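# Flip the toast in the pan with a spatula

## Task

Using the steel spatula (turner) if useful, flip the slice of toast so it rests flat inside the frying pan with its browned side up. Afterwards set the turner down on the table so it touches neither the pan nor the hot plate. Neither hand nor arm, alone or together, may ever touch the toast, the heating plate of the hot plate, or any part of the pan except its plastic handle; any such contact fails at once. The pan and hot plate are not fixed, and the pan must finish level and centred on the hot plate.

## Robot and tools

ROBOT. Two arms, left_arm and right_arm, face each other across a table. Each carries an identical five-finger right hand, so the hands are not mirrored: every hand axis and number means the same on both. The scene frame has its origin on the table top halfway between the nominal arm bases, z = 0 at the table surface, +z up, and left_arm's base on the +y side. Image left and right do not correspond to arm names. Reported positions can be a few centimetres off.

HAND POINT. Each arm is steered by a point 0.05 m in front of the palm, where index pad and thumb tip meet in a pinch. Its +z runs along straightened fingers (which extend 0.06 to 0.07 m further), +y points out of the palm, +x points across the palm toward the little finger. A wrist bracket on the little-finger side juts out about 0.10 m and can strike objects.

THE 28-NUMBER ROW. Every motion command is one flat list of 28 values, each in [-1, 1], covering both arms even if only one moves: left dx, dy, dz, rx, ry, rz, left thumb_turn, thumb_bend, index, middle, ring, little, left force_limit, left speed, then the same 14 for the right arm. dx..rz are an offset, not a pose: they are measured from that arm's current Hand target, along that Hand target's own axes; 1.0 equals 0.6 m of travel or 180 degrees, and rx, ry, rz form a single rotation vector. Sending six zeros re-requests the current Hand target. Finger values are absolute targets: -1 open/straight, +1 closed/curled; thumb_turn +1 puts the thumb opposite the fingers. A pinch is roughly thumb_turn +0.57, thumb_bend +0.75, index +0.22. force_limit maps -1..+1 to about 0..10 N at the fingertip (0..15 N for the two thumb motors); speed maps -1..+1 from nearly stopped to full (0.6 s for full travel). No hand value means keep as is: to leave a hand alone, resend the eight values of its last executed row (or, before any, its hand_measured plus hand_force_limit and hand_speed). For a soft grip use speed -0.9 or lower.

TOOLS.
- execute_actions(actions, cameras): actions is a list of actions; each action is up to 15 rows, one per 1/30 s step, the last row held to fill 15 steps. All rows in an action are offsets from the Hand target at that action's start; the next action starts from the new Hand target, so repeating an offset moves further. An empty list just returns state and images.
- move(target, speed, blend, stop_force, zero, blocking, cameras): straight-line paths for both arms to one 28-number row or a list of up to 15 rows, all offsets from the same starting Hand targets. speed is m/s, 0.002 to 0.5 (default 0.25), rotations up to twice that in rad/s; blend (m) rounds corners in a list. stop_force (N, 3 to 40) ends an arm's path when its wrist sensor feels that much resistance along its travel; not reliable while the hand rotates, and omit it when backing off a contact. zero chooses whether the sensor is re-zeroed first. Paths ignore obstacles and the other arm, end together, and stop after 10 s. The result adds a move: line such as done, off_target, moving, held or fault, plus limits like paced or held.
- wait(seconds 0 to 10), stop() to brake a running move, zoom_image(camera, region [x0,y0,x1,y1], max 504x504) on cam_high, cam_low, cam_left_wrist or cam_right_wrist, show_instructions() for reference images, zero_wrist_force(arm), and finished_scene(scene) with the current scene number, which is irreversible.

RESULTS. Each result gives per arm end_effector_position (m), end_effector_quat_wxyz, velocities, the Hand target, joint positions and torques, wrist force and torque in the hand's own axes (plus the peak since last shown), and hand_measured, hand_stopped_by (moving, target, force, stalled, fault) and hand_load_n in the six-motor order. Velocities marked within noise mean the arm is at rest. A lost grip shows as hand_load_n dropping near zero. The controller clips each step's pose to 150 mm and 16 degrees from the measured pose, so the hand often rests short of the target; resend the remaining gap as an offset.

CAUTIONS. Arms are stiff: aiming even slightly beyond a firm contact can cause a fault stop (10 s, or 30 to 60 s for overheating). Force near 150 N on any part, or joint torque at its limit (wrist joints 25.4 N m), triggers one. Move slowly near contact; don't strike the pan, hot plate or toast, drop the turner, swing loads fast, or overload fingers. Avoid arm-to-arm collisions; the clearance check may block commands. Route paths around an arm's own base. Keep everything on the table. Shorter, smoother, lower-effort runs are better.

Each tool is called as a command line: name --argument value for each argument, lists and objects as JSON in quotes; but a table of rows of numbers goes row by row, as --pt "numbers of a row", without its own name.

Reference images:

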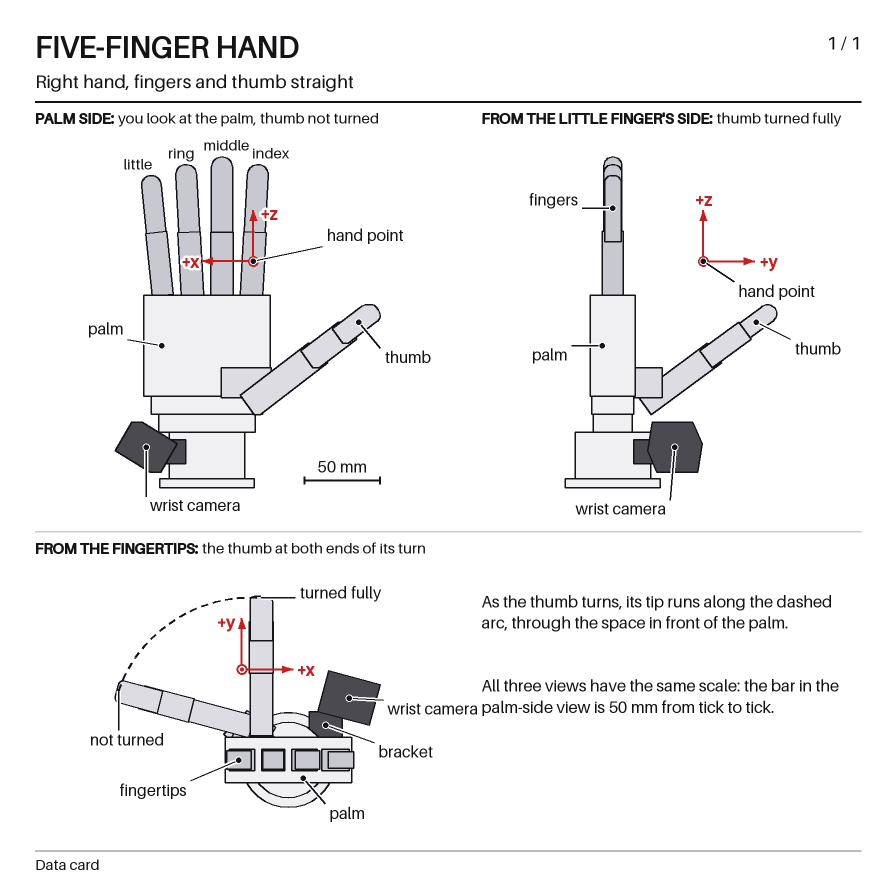

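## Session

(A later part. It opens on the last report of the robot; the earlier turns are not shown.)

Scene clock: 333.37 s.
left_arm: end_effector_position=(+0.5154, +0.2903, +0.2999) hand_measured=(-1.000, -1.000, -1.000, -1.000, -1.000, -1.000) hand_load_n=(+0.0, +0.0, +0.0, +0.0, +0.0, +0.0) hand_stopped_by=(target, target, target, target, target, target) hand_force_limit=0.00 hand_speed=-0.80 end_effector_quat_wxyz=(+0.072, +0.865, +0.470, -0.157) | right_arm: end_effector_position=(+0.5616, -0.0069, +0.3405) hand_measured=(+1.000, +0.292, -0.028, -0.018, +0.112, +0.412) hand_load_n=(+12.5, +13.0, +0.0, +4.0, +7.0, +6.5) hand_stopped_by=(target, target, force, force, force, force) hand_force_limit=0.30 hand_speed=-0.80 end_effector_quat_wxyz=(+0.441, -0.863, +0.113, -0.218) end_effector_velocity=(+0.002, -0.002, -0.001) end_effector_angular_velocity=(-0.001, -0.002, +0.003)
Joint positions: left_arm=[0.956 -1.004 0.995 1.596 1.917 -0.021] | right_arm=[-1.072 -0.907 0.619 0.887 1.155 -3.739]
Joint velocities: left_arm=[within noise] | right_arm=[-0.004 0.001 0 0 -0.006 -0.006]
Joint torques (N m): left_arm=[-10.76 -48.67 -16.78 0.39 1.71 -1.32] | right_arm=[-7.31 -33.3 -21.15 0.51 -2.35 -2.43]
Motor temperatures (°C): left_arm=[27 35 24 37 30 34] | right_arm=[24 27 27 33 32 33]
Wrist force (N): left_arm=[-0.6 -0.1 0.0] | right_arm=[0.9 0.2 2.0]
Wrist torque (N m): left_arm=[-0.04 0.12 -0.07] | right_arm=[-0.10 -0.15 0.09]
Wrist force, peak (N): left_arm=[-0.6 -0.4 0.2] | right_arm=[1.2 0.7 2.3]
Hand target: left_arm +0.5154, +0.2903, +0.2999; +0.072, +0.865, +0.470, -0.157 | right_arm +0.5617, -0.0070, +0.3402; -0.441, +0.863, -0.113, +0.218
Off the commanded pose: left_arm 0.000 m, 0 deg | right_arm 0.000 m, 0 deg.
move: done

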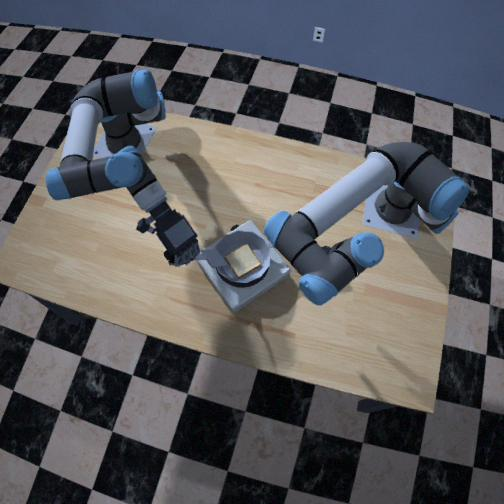

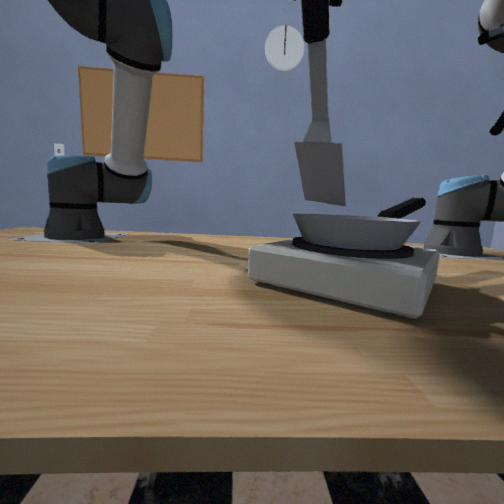

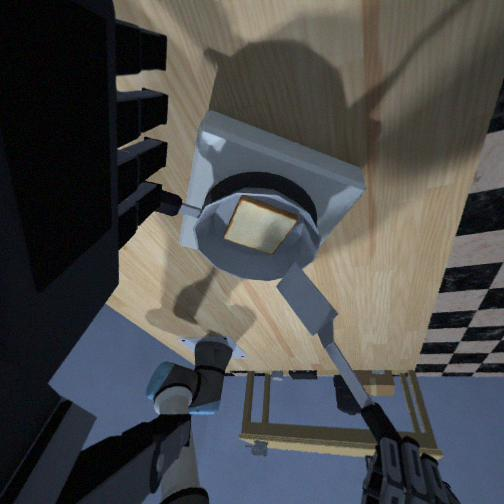

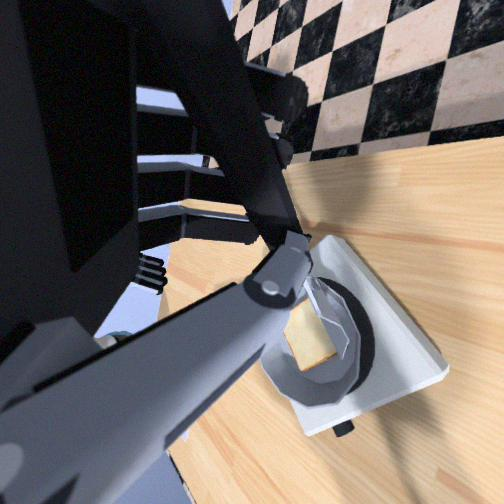

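move --target '[0,0,0,0,0,0,-1,-1,-1,-1,-1,-1,0,-0.8,-0.045,0.055,0.0508,0,0,0,1,0.3,0.35,0.35,0.85,0.95,0.3,-0.8]' --speed 0.05 --stop_force 4

zoom_image --camera "cam_high" --region '[195, 235, 255, 295]'

zoom_image --camera "cam_left_wrist" --region '[180, 170, 340, 330]'

zoom_image --camera "cam_right_wrist" --region '[220, 230, 420, 430]'

Scene clock: 374.27 s.
left_arm: end_effector_position=(+0.5154, +0.2903, +0.2999) hand_measured=(-1.000, -1.000, -1.000, -1.000, -1.000, -1.000) hand_load_n=(+0.0, +0.0, +0.0, +0.0, +0.0, +0.0) hand_stopped_by=(target, target, target, target, target, target) hand_force_limit=0.00 hand_speed=-0.80 end_effector_quat_wxyz=(+0.072, +0.865, +0.470, -0.157) | right_arm: end_effector_position=(+0.5524, +0.0059, +0.2902) hand_measured=(+1.000, +0.292, -0.028, -0.018, +0.112, +0.412) hand_load_n=(+12.5, +13.0, +0.0, +4.5, +6.5, +6.5) hand_stopped_by=(target, target, force, force, force, force) hand_force_limit=0.30 hand_speed=-0.80 end_effector_quat_wxyz=(+0.441, -0.863, +0.113, -0.218)
Joint positions: left_arm=[0.956 -1.004 0.995 1.596 1.917 -0.021] | right_arm=[-1.045 -0.941 0.804 0.728 1.178 -3.723]
Joint velocities: within noise
Joint torques (N m): left_arm=[-10.84 -47.64 -18.66 0.47 1.63 -1.37] | right_arm=[-8.2 -33.18 -31.67 1.62 -2.19 -2.15]
Motor temperatures (°C): left_arm=[27 35 24 37 30 34] | right_arm=[24 27 27 33 32 33]
Wrist force (N): left_arm=[-0.2 -0.1 -0.1] | right_arm=[0.7 0.3 2.1]
Wrist torque (N m): left_arm=[-0.04 0.06 -0.04] | right_arm=[-0.12 -0.13 0.09]
Wrist force, peak (N): left_arm=[-0.9 -0.1 0.0] | right_arm=[0.7 0.3 2.3]
Hand target: left_arm +0.5154, +0.2903, +0.2999; +0.072, +0.865, +0.470, -0.157 | right_arm +0.5524, +0.0059, +0.2902; -0.441, +0.863, -0.113, +0.218
Off the commanded pose: left_arm 0.000 m, 0 deg | right_arm 0.000 m, 0 deg.
move: done

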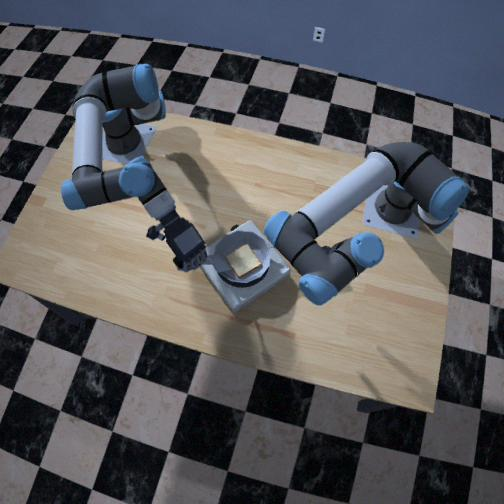

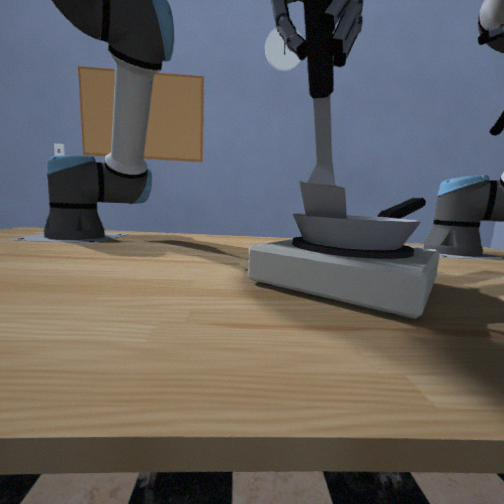

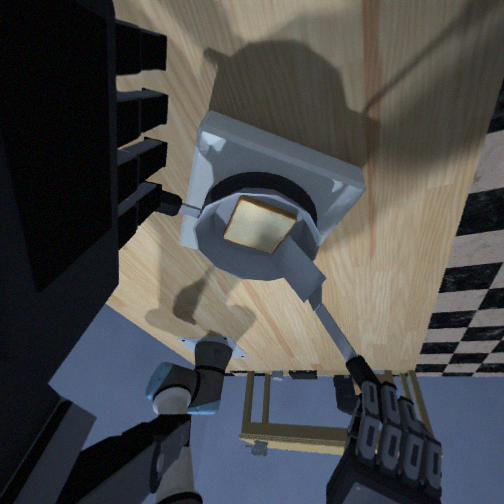

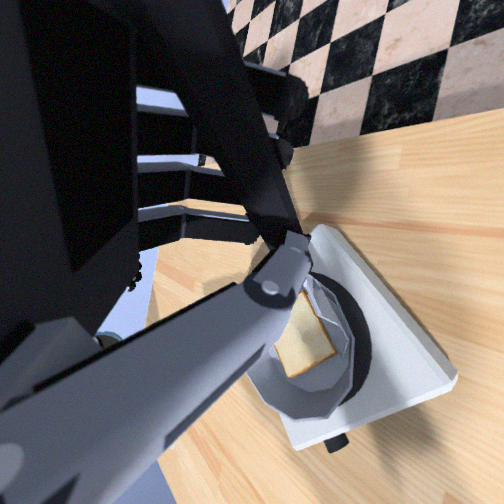

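Scaled by 8.400.

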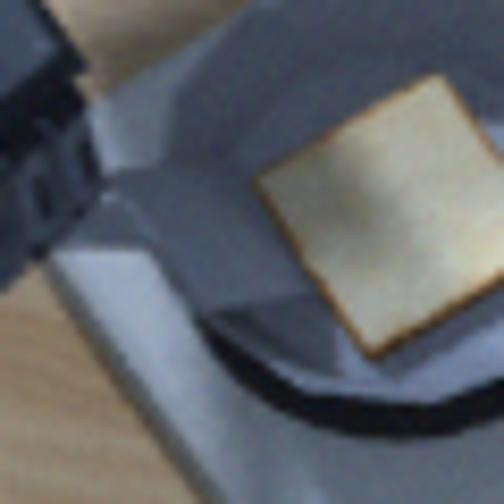

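Scaled by 3.150.

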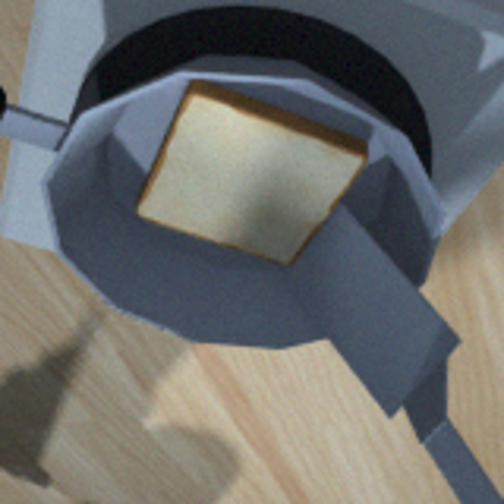

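Scaled by 2.520.

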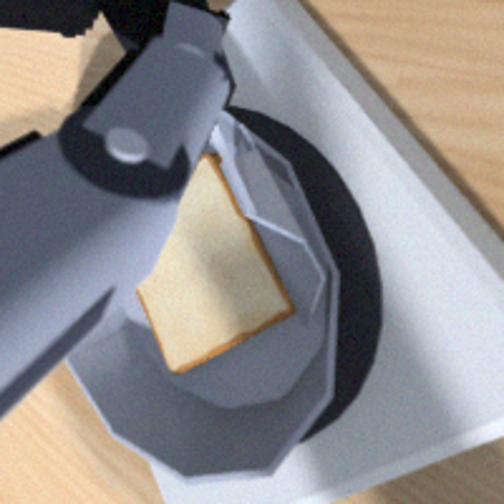

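move --target '[0,0,0,0,0,0,-1,-1,-1,-1,-1,-1,0,-0.8,0.0042,0.0172,0.0237,0,0,0,1,0.3,0.35,0.35,0.85,0.95,0.3,-0.8]' --speed 0.03 --stop_force 3

zoom_image --camera "cam_high" --region '[195, 235, 255, 295]'

zoom_image --camera "cam_left_wrist" --region '[180, 170, 340, 330]'

zoom_image --camera "cam_right_wrist" --region '[260, 270, 380, 390]'

Scene clock: 400.50 s.
left_arm: end_effector_position=(+0.5154, +0.2903, +0.2999) hand_measured=(-1.000, -1.000, -1.000, -1.000, -1.000, -1.000) hand_load_n=(+0.0, +0.0, +0.0, +0.0, +0.0, +0.0) hand_stopped_by=(target, target, target, target, target, target) hand_force_limit=0.00 hand_speed=-0.80 end_effector_quat_wxyz=(+0.072, +0.865, +0.470, -0.157) | right_arm: end_effector_position=(+0.5558, +0.0071, +0.2847) hand_measured=(+1.000, +0.292, -0.028, -0.018, +0.112, +0.412) hand_load_n=(+12.0, +13.0, +0.0, +5.0, +6.5, +5.5) hand_stopped_by=(target, target, force, force, force, force) hand_force_limit=0.30 hand_speed=-0.80 end_effector_quat_wxyz=(+0.441, -0.863, +0.113, -0.218)
Joint positions: left_arm=[0.956 -1.004 0.995 1.596 1.917 -0.021] | right_arm=[-1.046 -0.932 0.805 0.72 1.177 -3.723]
Joint velocities: within noise
Joint torques (N m): left_arm=[-11.06 -49.04 -18.96 0.54 1.77 -1.25] | right_arm=[8.47 -60.73 -31.48 -0.77 1.51 2.25]
Motor temperatures (°C): left_arm=[27 35 24 37 30 34] | right_arm=[24 27 27 33 32 33]
Wrist force (N): left_arm=[-0.5 0.0 -0.3] | right_arm=[0.6 0.2 2.0]
Wrist torque (N m): left_arm=[-0.02 0.10 -0.06] | right_arm=[-0.14 -0.11 0.07]
Wrist force, peak (N): left_arm=[-0.9 -0.1 0.1] | right_arm=[2.3 -1.8 -0.4]
Hand target: left_arm +0.5154, +0.2903, +0.2999; +0.072, +0.865, +0.470, -0.157 | right_arm +0.5558, +0.0071, +0.2847; -0.441, +0.863, -0.113, +0.218 (not the last commanded pose)
Off the commanded pose: left_arm 0.000 m, 0 deg | right_arm 0.011 m, 0 deg.
move: contact (right_arm)

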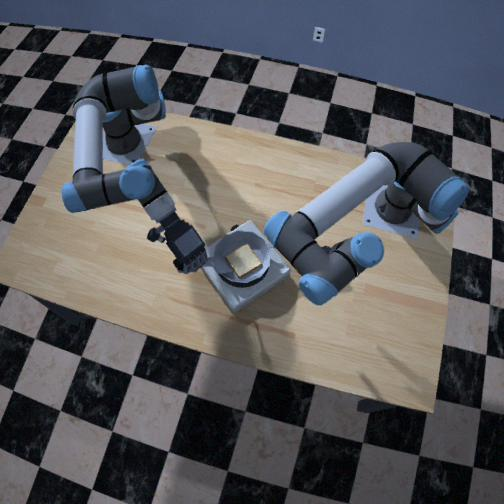

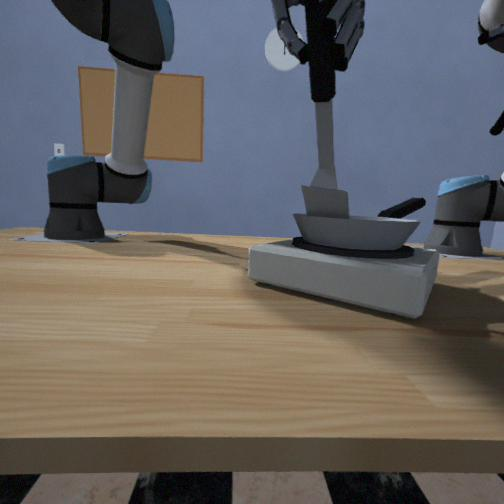

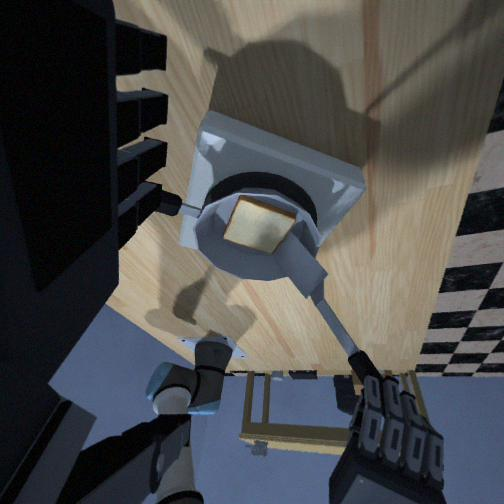

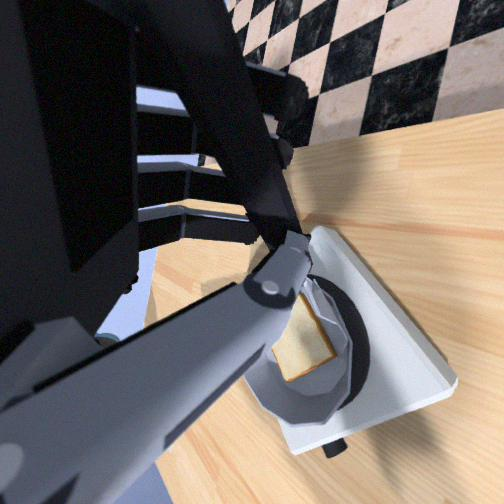

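Scaled by 8.400.

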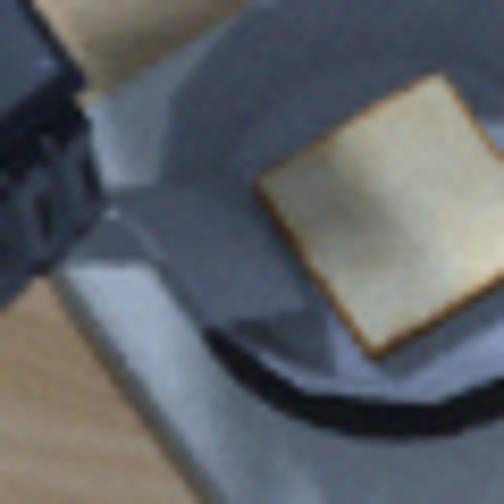

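Scaled by 3.150.

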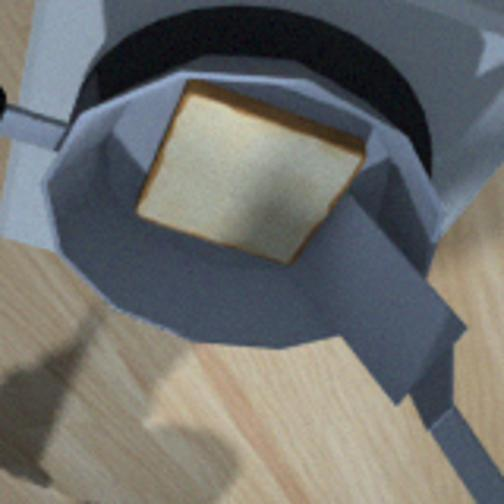

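Scaled by 4.200.

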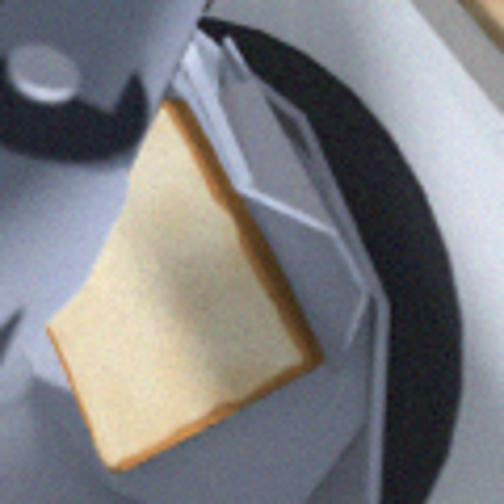

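zoom_image --camera "cam_left_wrist" --region '[250, 200, 340, 290]'

zoom_image --camera "cam_right_wrist" --region '[290, 270, 360, 360]'

zoom_image --camera "cam_low" --region '[280, 160, 430, 260]'

Scaled by 5.600.

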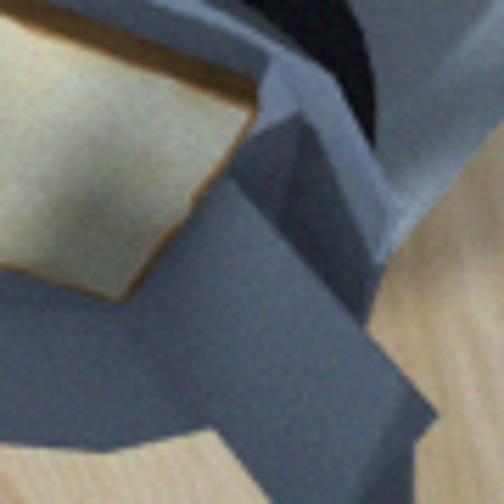

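Scaled by 5.600.

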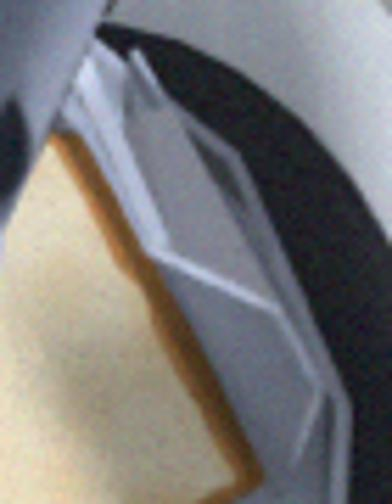

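Scaled by 3.360.

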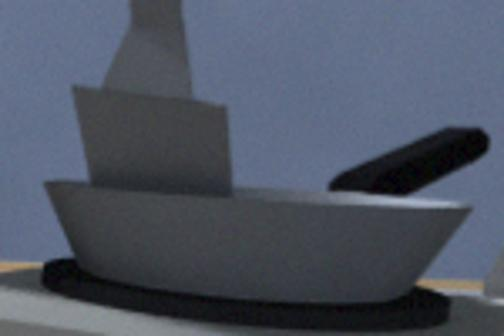

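move --pt "0 0 0 0 0 0 -1 -1 -1 -1 -1 -1 0 -0.8 0.0071 -0.0202 -0.013 0 0 0 1 0.3 0.35 0.35 0.85 0.95 0.3 -0.8" --pt "0 0 0 0 0 0 -1 -1 -1 -1 -1 -1 0 -0.8 0.0158 -0.0354 0.0153 0 0 0 1 0.3 0.35 0.35 0.85 0.95 0.3 -0.8" --speed 0.05 --cameras '[]'

move --target '[0,0,0,0,0,0,-1,-1,-1,-1,-1,-1,0,-0.8,-0.0141,0.0404,0.026,0,0,0,1,0.3,0.35,0.35,0.85,0.95,0.3,-0.8]' --speed 0.02 --stop_force 3

zoom_image --camera "cam_high" --region '[195, 235, 255, 295]'

zoom_image --camera "cam_left_wrist" --region '[180, 170, 340, 330]'

zoom_image --camera "cam_right_wrist" --region '[260, 270, 380, 390]'

Scene clock: 470.10 s.
left_arm: end_effector_position=(+0.5154, +0.2903, +0.2999) hand_measured=(-1.000, -1.000, -1.000, -1.000, -1.000, -1.000) hand_load_n=(+0.0, +0.0, +0.0, +0.0, +0.0, +0.0) hand_stopped_by=(target, target, target, target, target, target) hand_force_limit=0.00 hand_speed=-0.80 end_effector_quat_wxyz=(+0.072, +0.865, +0.470, -0.157) | right_arm: end_effector_position=(+0.5685, +0.0224, +0.2997) hand_measured=(+1.000, +0.292, -0.028, -0.018, +0.112, +0.412) hand_load_n=(+12.0, +12.5, +0.0, +5.0, +6.5, +5.5) hand_stopped_by=(target, target, force, force, force, force) hand_force_limit=0.30 hand_speed=-0.80 end_effector_quat_wxyz=(+0.441, -0.863, +0.113, -0.218)
Joint positions: left_arm=[0.956 -1.004 0.995 1.596 1.917 -0.021] | right_arm=[-1.034 -0.852 0.63 0.812 1.186 -3.716]
Joint velocities: within noise
Joint torques (N m): left_arm=[-9.92 -47.62 -18.53 0.49 1.56 -1.26] | right_arm=[-8.72 -58.77 -22.72 -2.6 -2.31 -2.36]
Motor temperatures (°C): left_arm=[27 35 24 37 30 34] | right_arm=[24 27 27 33 32 33]
Wrist force (N): left_arm=[-0.7 -0.3 0.1] | right_arm=[0.7 0.2 2.2]
Wrist torque (N m): left_arm=[-0.10 0.13 -0.08] | right_arm=[-0.14 -0.12 0.08]
Wrist force, peak (N): left_arm=[-0.8 -0.2 0.0] | right_arm=[0.6 0.3 2.7]
Hand target: left_arm +0.5154, +0.2903, +0.2999; +0.072, +0.865, +0.470, -0.157 | right_arm +0.5686, +0.0224, +0.2998; -0.441, +0.863, -0.113, +0.218
Off the commanded pose: left_arm 0.000 m, 0 deg | right_arm 0.000 m, 0 deg.
move: done
No camera images: "cameras" was empty.

Scene clock: 471.97 s.
left_arm: end_effector_position=(+0.5154, +0.2903, +0.2999) hand_measured=(-1.000, -1.000, -1.000, -1.000, -1.000, -1.000) hand_load_n=(+0.0, +0.0, +0.0, +0.0, +0.0, +0.0) hand_stopped_by=(target, target, target, target, target, target) hand_force_limit=0.00 hand_speed=-0.80 end_effector_quat_wxyz=(+0.072, +0.865, +0.470, -0.157) | right_arm: end_effector_position=(+0.5686, +0.0225, +0.2841) hand_measured=(+1.000, +0.292, -0.028, -0.018, +0.112, +0.412) hand_load_n=(+12.0, +13.0, +0.0, +5.0, +6.0, +5.0) hand_stopped_by=(target, target, force, force, force, force) hand_force_limit=0.30 hand_speed=-0.80 end_effector_quat_wxyz=(+0.441, -0.863, +0.113, -0.218)
Joint positions: left_arm=[0.956 -1.004 0.995 1.596 1.917 -0.021] | right_arm=[-1.034 -0.864 0.691 0.762 1.186 -3.716]
Joint velocities: within noise
Joint torques (N m): left_arm=[-10.52 -47.69 -17.08 0.55 1.72 -1.12] | right_arm=[-4.53 -34.9 -11.77 -2.42 -1.14 1.05]
Motor temperatures (°C): left_arm=[27 35 24 37 30 34] | right_arm=[24 27 27 33 32 33]
Wrist force (N): left_arm=[-0.6 0.1 -0.2] | right_arm=[1.1 -0.5 1.5]
Wrist torque (N m): left_arm=[0.00 0.12 -0.05] | right_arm=[-0.13 -0.12 0.09]
Wrist force, peak (N): left_arm=[-0.8 0.2 -0.2] | right_arm=[3.1 -2.1 -0.1]
Hand target: left_arm +0.5154, +0.2903, +0.2999; +0.072, +0.865, +0.470, -0.157 | right_arm +0.5686, +0.0225, +0.2841; -0.441, +0.863, -0.113, +0.218 (not the last commanded pose)
Off the commanded pose: left_arm 0.000 m, 0 deg | right_arm 0.014 m, 0 deg.
move: contact (right_arm)

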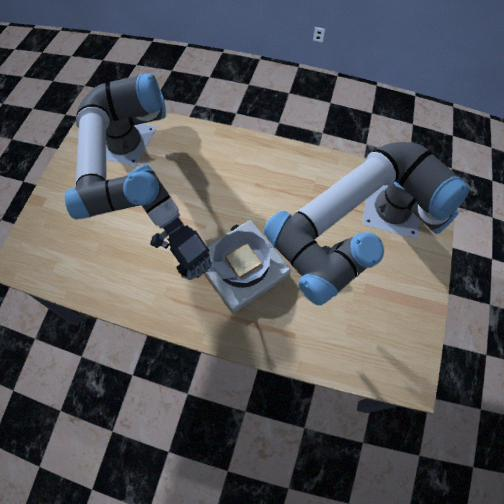

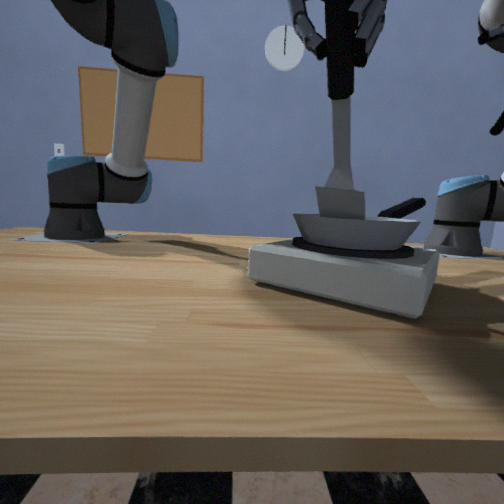

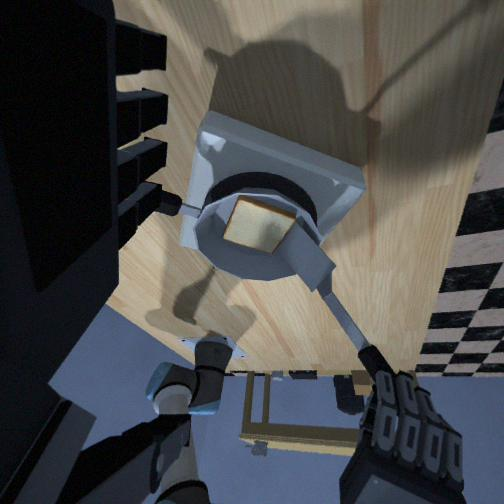

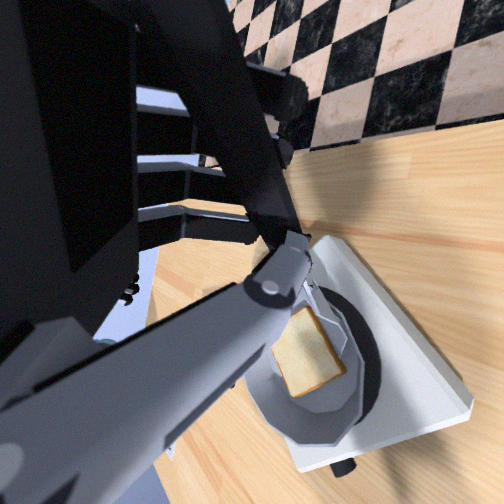

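Scaled by 8.400.

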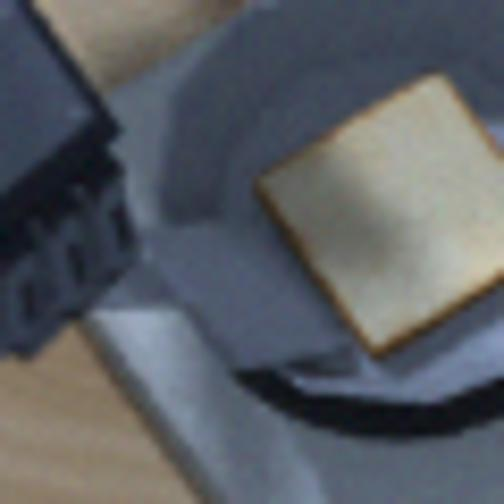

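Scaled by 3.150.

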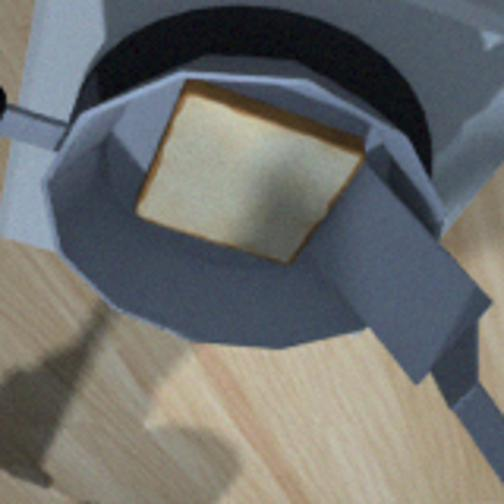

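Scaled by 4.200.

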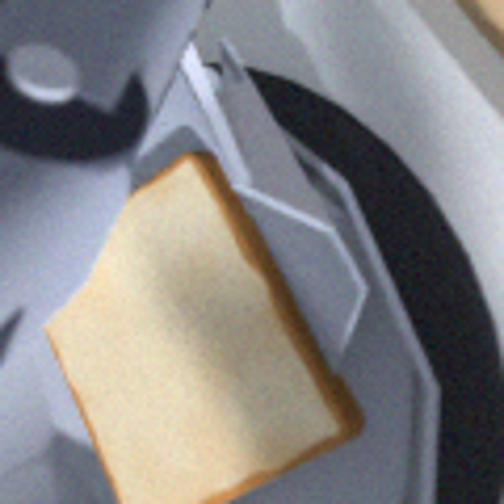

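move --target '[0,0,0,0,0,0,-1,-1,-1,-1,-1,-1,0,-0.8,-0.0304,-0.0138,0.0019,0,0,0,1,0.3,0.35,0.35,0.85,0.95,0.3,-0.8]' --speed 0.025 --stop_force 4

zoom_image --camera "cam_high" --region '[190, 210, 300, 320]'

zoom_image --camera "cam_left_wrist" --region '[180, 170, 340, 330]'

zoom_image --camera "cam_right_wrist" --region '[240, 260, 400, 420]'

Scene clock: 501.50 s.
left_arm: end_effector_position=(+0.5154, +0.2903, +0.2999) hand_measured=(-1.000, -1.000, -1.000, -1.000, -1.000, -1.000) hand_load_n=(+0.0, +0.0, +0.0, +0.0, +0.0, +0.0) hand_stopped_by=(target, target, target, target, target, target) hand_force_limit=0.00 hand_speed=-0.80 end_effector_quat_wxyz=(+0.072, +0.865, +0.470, -0.157) | right_arm: end_effector_position=(+0.5531, +0.0352, +0.2852) hand_measured=(+1.000, +0.292, -0.028, -0.018, +0.112, +0.412) hand_load_n=(+11.5, +13.0, +0.0, +5.0, +5.5, +5.0) hand_stopped_by=(target, target, force, force, force, force) hand_force_limit=0.30 hand_speed=-0.80 end_effector_quat_wxyz=(+0.441, -0.863, +0.113, -0.218)
Joint positions: left_arm=[0.956 -1.004 0.995 1.596 1.917 -0.021] | right_arm=[-1.003 -0.874 0.704 0.752 1.212 -3.698]
Joint velocities: within noise
Joint torques (N m): left_arm=[-9.92 -47.84 -18.68 0.37 1.98 -0.96] | right_arm=[-8.01 -35.71 -32.04 2.5 -2.19 -2.43]
Motor temperatures (°C): left_arm=[27 35 24 37 30 34] | right_arm=[24 27 27 33 32 33]
Wrist force (N): left_arm=[-0.3 -0.1 -0.1] | right_arm=[0.6 0.5 2.1]
Wrist torque (N m): left_arm=[-0.04 0.07 -0.05] | right_arm=[-0.13 -0.10 0.03]
Wrist force, peak (N): left_arm=[-0.8 -0.1 -0.4] | right_arm=[2.0 -1.1 1.0]
Hand target: left_arm +0.5154, +0.2903, +0.2999; +0.072, +0.865, +0.470, -0.157 | right_arm +0.5531, +0.0352, +0.2852; -0.441, +0.863, -0.113, +0.218
Off the commanded pose: left_arm 0.000 m, 0 deg | right_arm 0.000 m, 0 deg.
move: done

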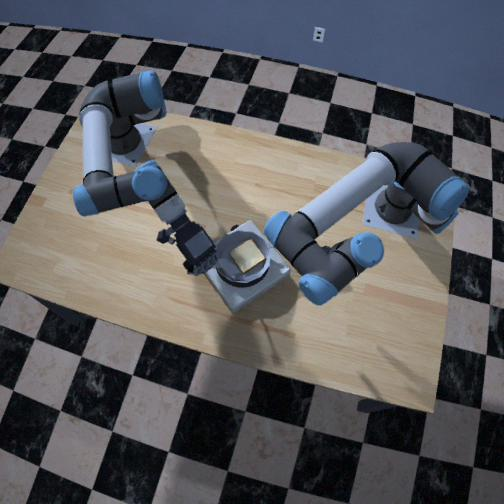

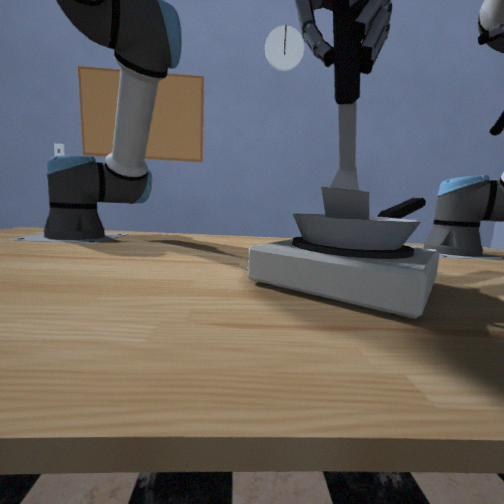

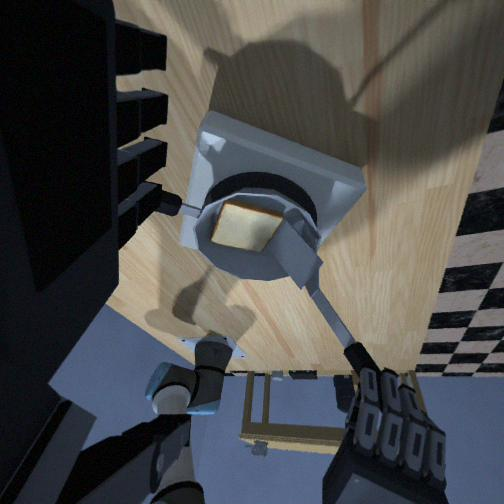

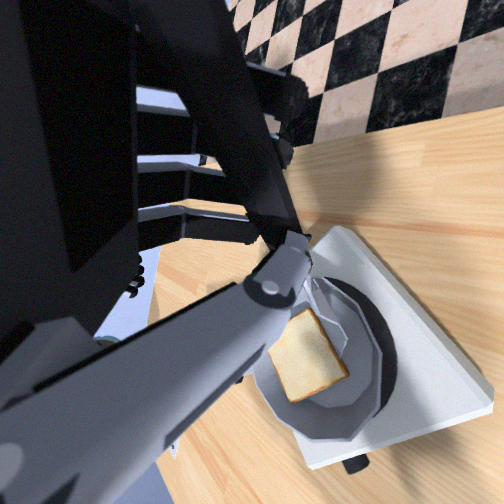

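Scaled by 4.582.

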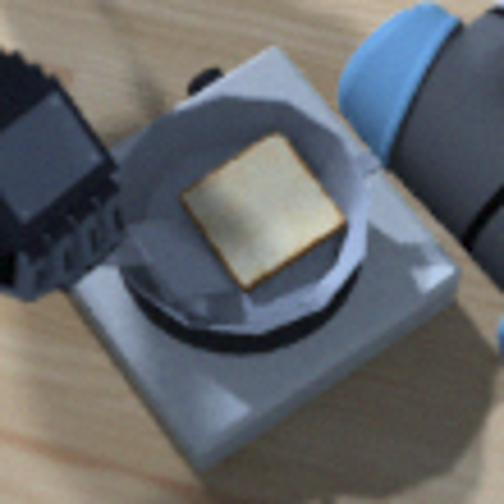

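Scaled by 3.150.

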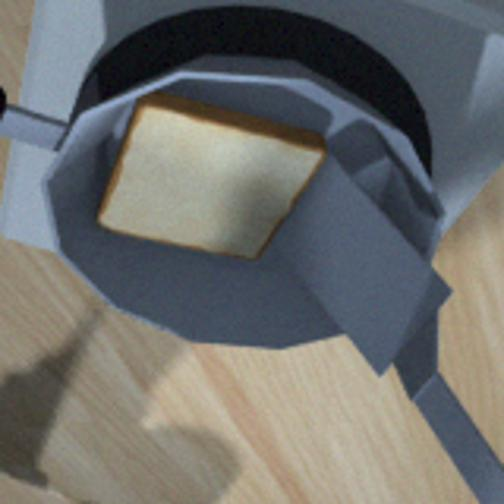

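Scaled by 3.150.

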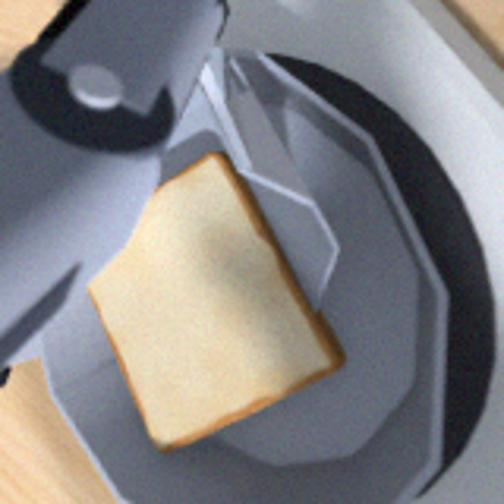

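move --target '[0,0,0,0,0,0,-1,-1,-1,-1,-1,-1,0,-0.8,-0.0234,-0.0087,0.0025,0,0,0,1,0.3,0.35,0.35,0.85,0.95,0.3,-0.8]' --speed 0.025 --stop_force 4

zoom_image --camera "cam_high" --region '[190, 210, 300, 320]'

zoom_image --camera "cam_left_wrist" --region '[180, 170, 340, 330]'

zoom_image --camera "cam_right_wrist" --region '[240, 260, 400, 420]'

Scene clock: 511.90 s.
left_arm: end_effector_position=(+0.5154, +0.2903, +0.2999) hand_measured=(-1.000, -1.000, -1.000, -1.000, -1.000, -1.000) hand_load_n=(+0.0, +0.0, +0.0, +0.0, +0.0, +0.0) hand_stopped_by=(target, target, target, target, target, target) hand_force_limit=0.00 hand_speed=-0.80 end_effector_quat_wxyz=(+0.072, +0.865, +0.470, -0.157) | right_arm: end_effector_position=(+0.5415, +0.0447, +0.2848) hand_measured=(+1.000, +0.292, -0.028, -0.018, +0.112, +0.412) hand_load_n=(+12.0, +13.0, +0.0, +5.0, +5.5, +5.0) hand_stopped_by=(target, target, force, force, force, force) hand_force_limit=0.30 hand_speed=-0.80 end_effector_quat_wxyz=(+0.441, -0.863, +0.113, -0.218)
Joint positions: left_arm=[0.956 -1.004 0.995 1.596 1.917 -0.021] | right_arm=[-0.979 -0.881 0.716 0.742 1.232 -3.684]
Joint velocities: within noise
Joint torques (N m): left_arm=[-9.66 -46.84 -19.42 0.47 1.73 -1.07] | right_arm=[-8.36 -36.4 -32.14 2.65 -2.17 -2.46]
Motor temperatures (°C): left_arm=[27 35 24 37 30 34] | right_arm=[24 27 27 33 32 33]
Wrist force (N): left_arm=[-0.5 0.0 0.0] | right_arm=[0.7 0.4 2.1]
Wrist torque (N m): left_arm=[-0.04 0.11 -0.06] | right_arm=[-0.13 -0.12 0.04]
Wrist force, peak (N): left_arm=[-0.8 -0.2 -0.1] | right_arm=[0.6 0.3 2.4]
Hand target: left_arm +0.5154, +0.2903, +0.2999; +0.072, +0.865, +0.470, -0.157 | right_arm +0.5415, +0.0447, +0.2847; -0.441, +0.863, -0.113, +0.218
Off the commanded pose: left_arm 0.000 m, 0 deg | right_arm 0.000 m, 0 deg.
move: done

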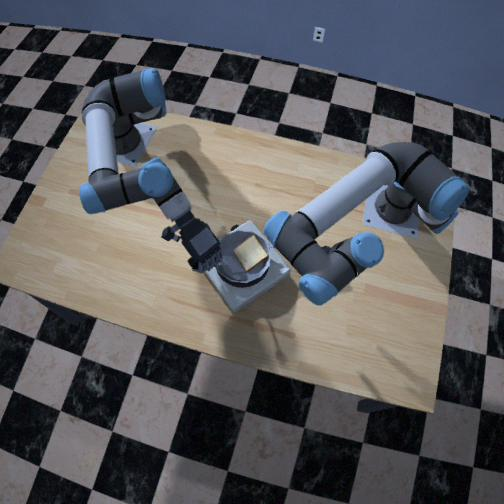

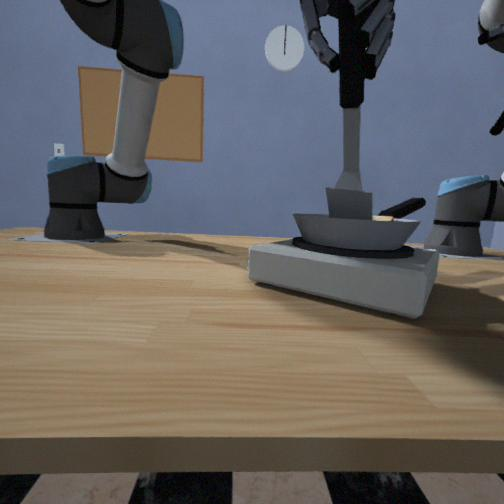

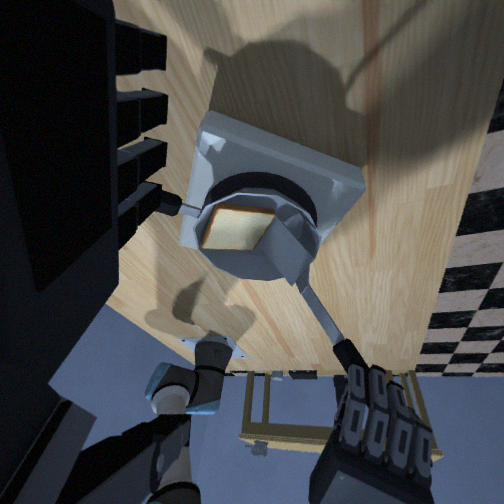

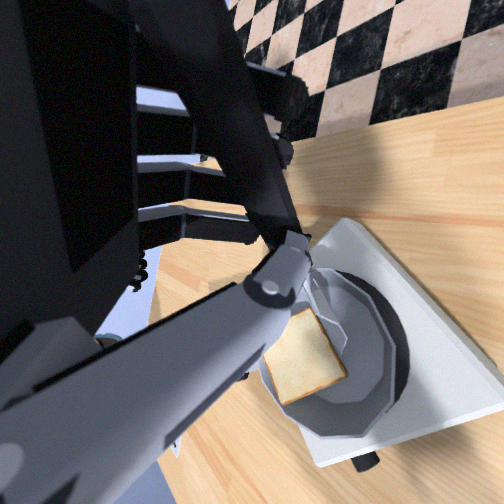

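Scaled by 4.582.

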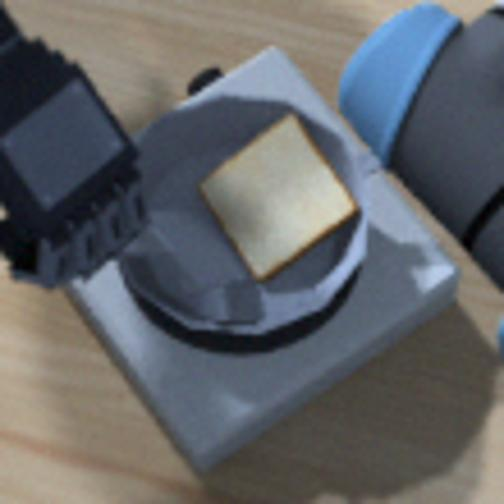

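Scaled by 3.150.

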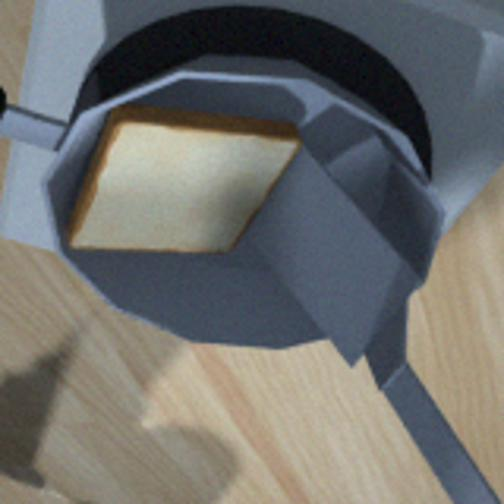

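Scaled by 3.150.

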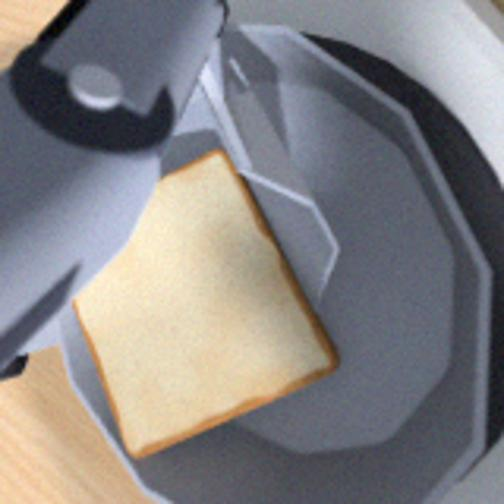

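move --target '[0,0,0,0,0,0,-1,-1,-1,-1,-1,-1,0,-0.8,-0.0234,-0.0087,0.0025,0,0,0,1,0.3,0.35,0.35,0.85,0.95,0.3,-0.8]' --speed 0.025 --stop_force 4

zoom_image --camera "cam_high" --region '[190, 210, 300, 320]'

zoom_image --camera "cam_left_wrist" --region '[180, 170, 340, 330]'

zoom_image --camera "cam_low" --region '[280, 160, 430, 260]'

Scene clock: 523.90 s.
left_arm: end_effector_position=(+0.5154, +0.2903, +0.2999) hand_measured=(-1.000, -1.000, -1.000, -1.000, -1.000, -1.000) hand_load_n=(+0.0, +0.0, +0.0, +0.0, +0.0, +0.0) hand_stopped_by=(target, target, target, target, target, target) hand_force_limit=0.00 hand_speed=-0.80 end_effector_quat_wxyz=(+0.072, +0.865, +0.470, -0.157) | right_arm: end_effector_position=(+0.5299, +0.0543, +0.2844) hand_measured=(+1.000, +0.292, -0.028, -0.018, +0.112, +0.412) hand_load_n=(+12.0, +13.0, +0.0, +5.0, +6.0, +5.0) hand_stopped_by=(target, target, force, force, force, force) hand_force_limit=0.30 hand_speed=-0.80 end_effector_quat_wxyz=(+0.441, -0.863, +0.113, -0.218)
Joint positions: left_arm=[0.956 -1.004 0.995 1.596 1.917 -0.021] | right_arm=[-0.955 -0.886 0.725 0.734 1.252 -3.67]
Joint velocities: within noise
Joint torques (N m): left_arm=[-9.38 -48.75 -19.58 0.62 1.71 -1.18] | right_arm=[-8.3 -38.29 -31.63 2.63 -2.05 -2.54]
Motor temperatures (°C): left_arm=[27 35 24 37 30 34] | right_arm=[24 27 27 33 32 33]
Wrist force (N): left_arm=[-0.5 -0.2 -0.4] | right_arm=[0.6 0.0 1.8]
Wrist torque (N m): left_arm=[-0.04 0.10 -0.06] | right_arm=[-0.15 -0.12 0.05]
Wrist force, peak (N): left_arm=[-0.9 -0.1 0.1] | right_arm=[0.5 0.4 2.4]
Hand target: left_arm +0.5154, +0.2903, +0.2999; +0.072, +0.865, +0.470, -0.157 | right_arm +0.5299, +0.0543, +0.2843; -0.441, +0.863, -0.113, +0.218
Off the commanded pose: left_arm 0.000 m, 0 deg | right_arm 0.000 m, 0 deg.
move: done

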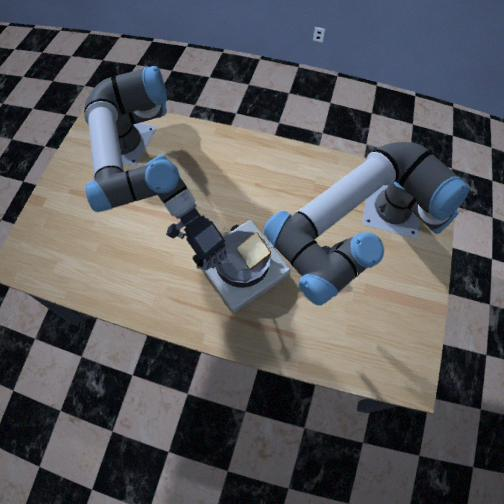

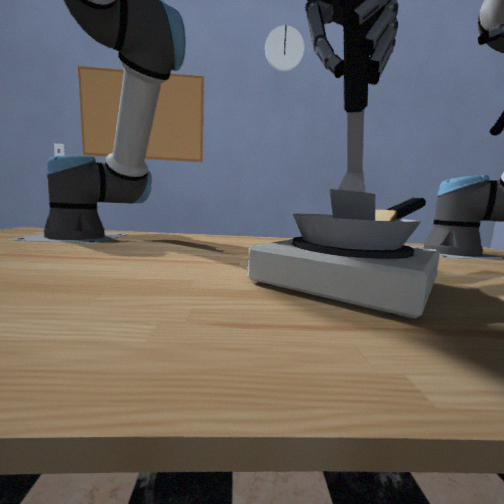

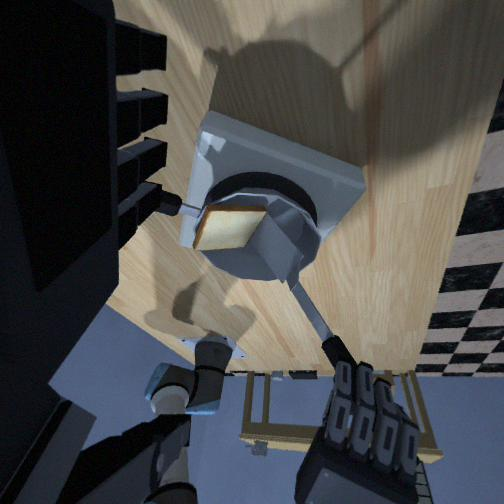

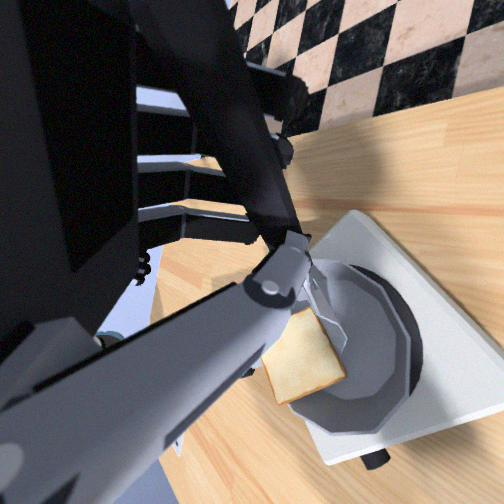

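Scaled by 4.582.

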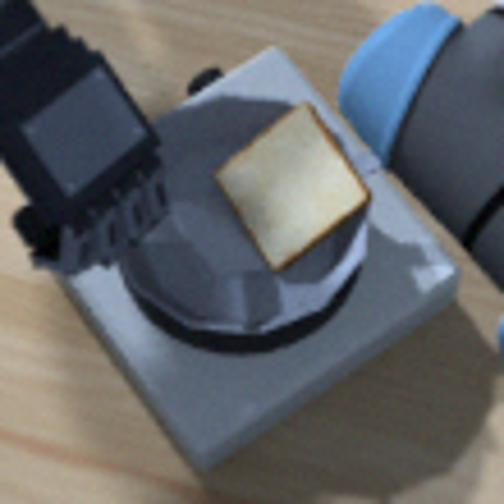

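Scaled by 3.150.

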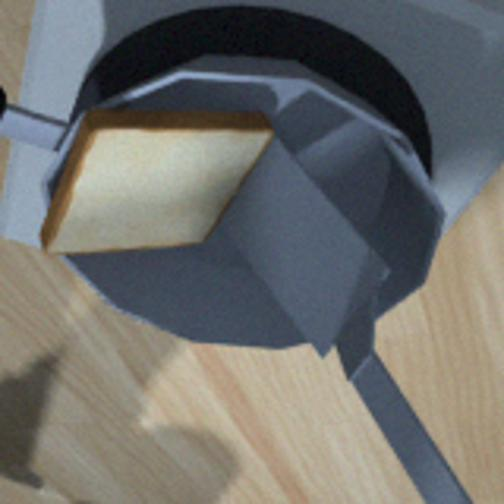

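Scaled by 3.360.

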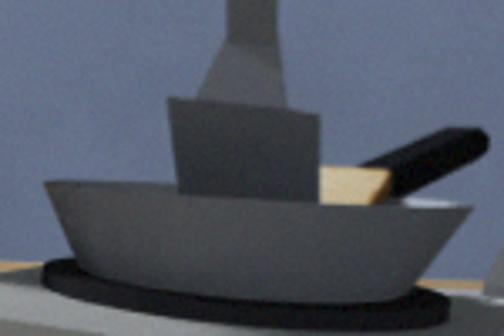

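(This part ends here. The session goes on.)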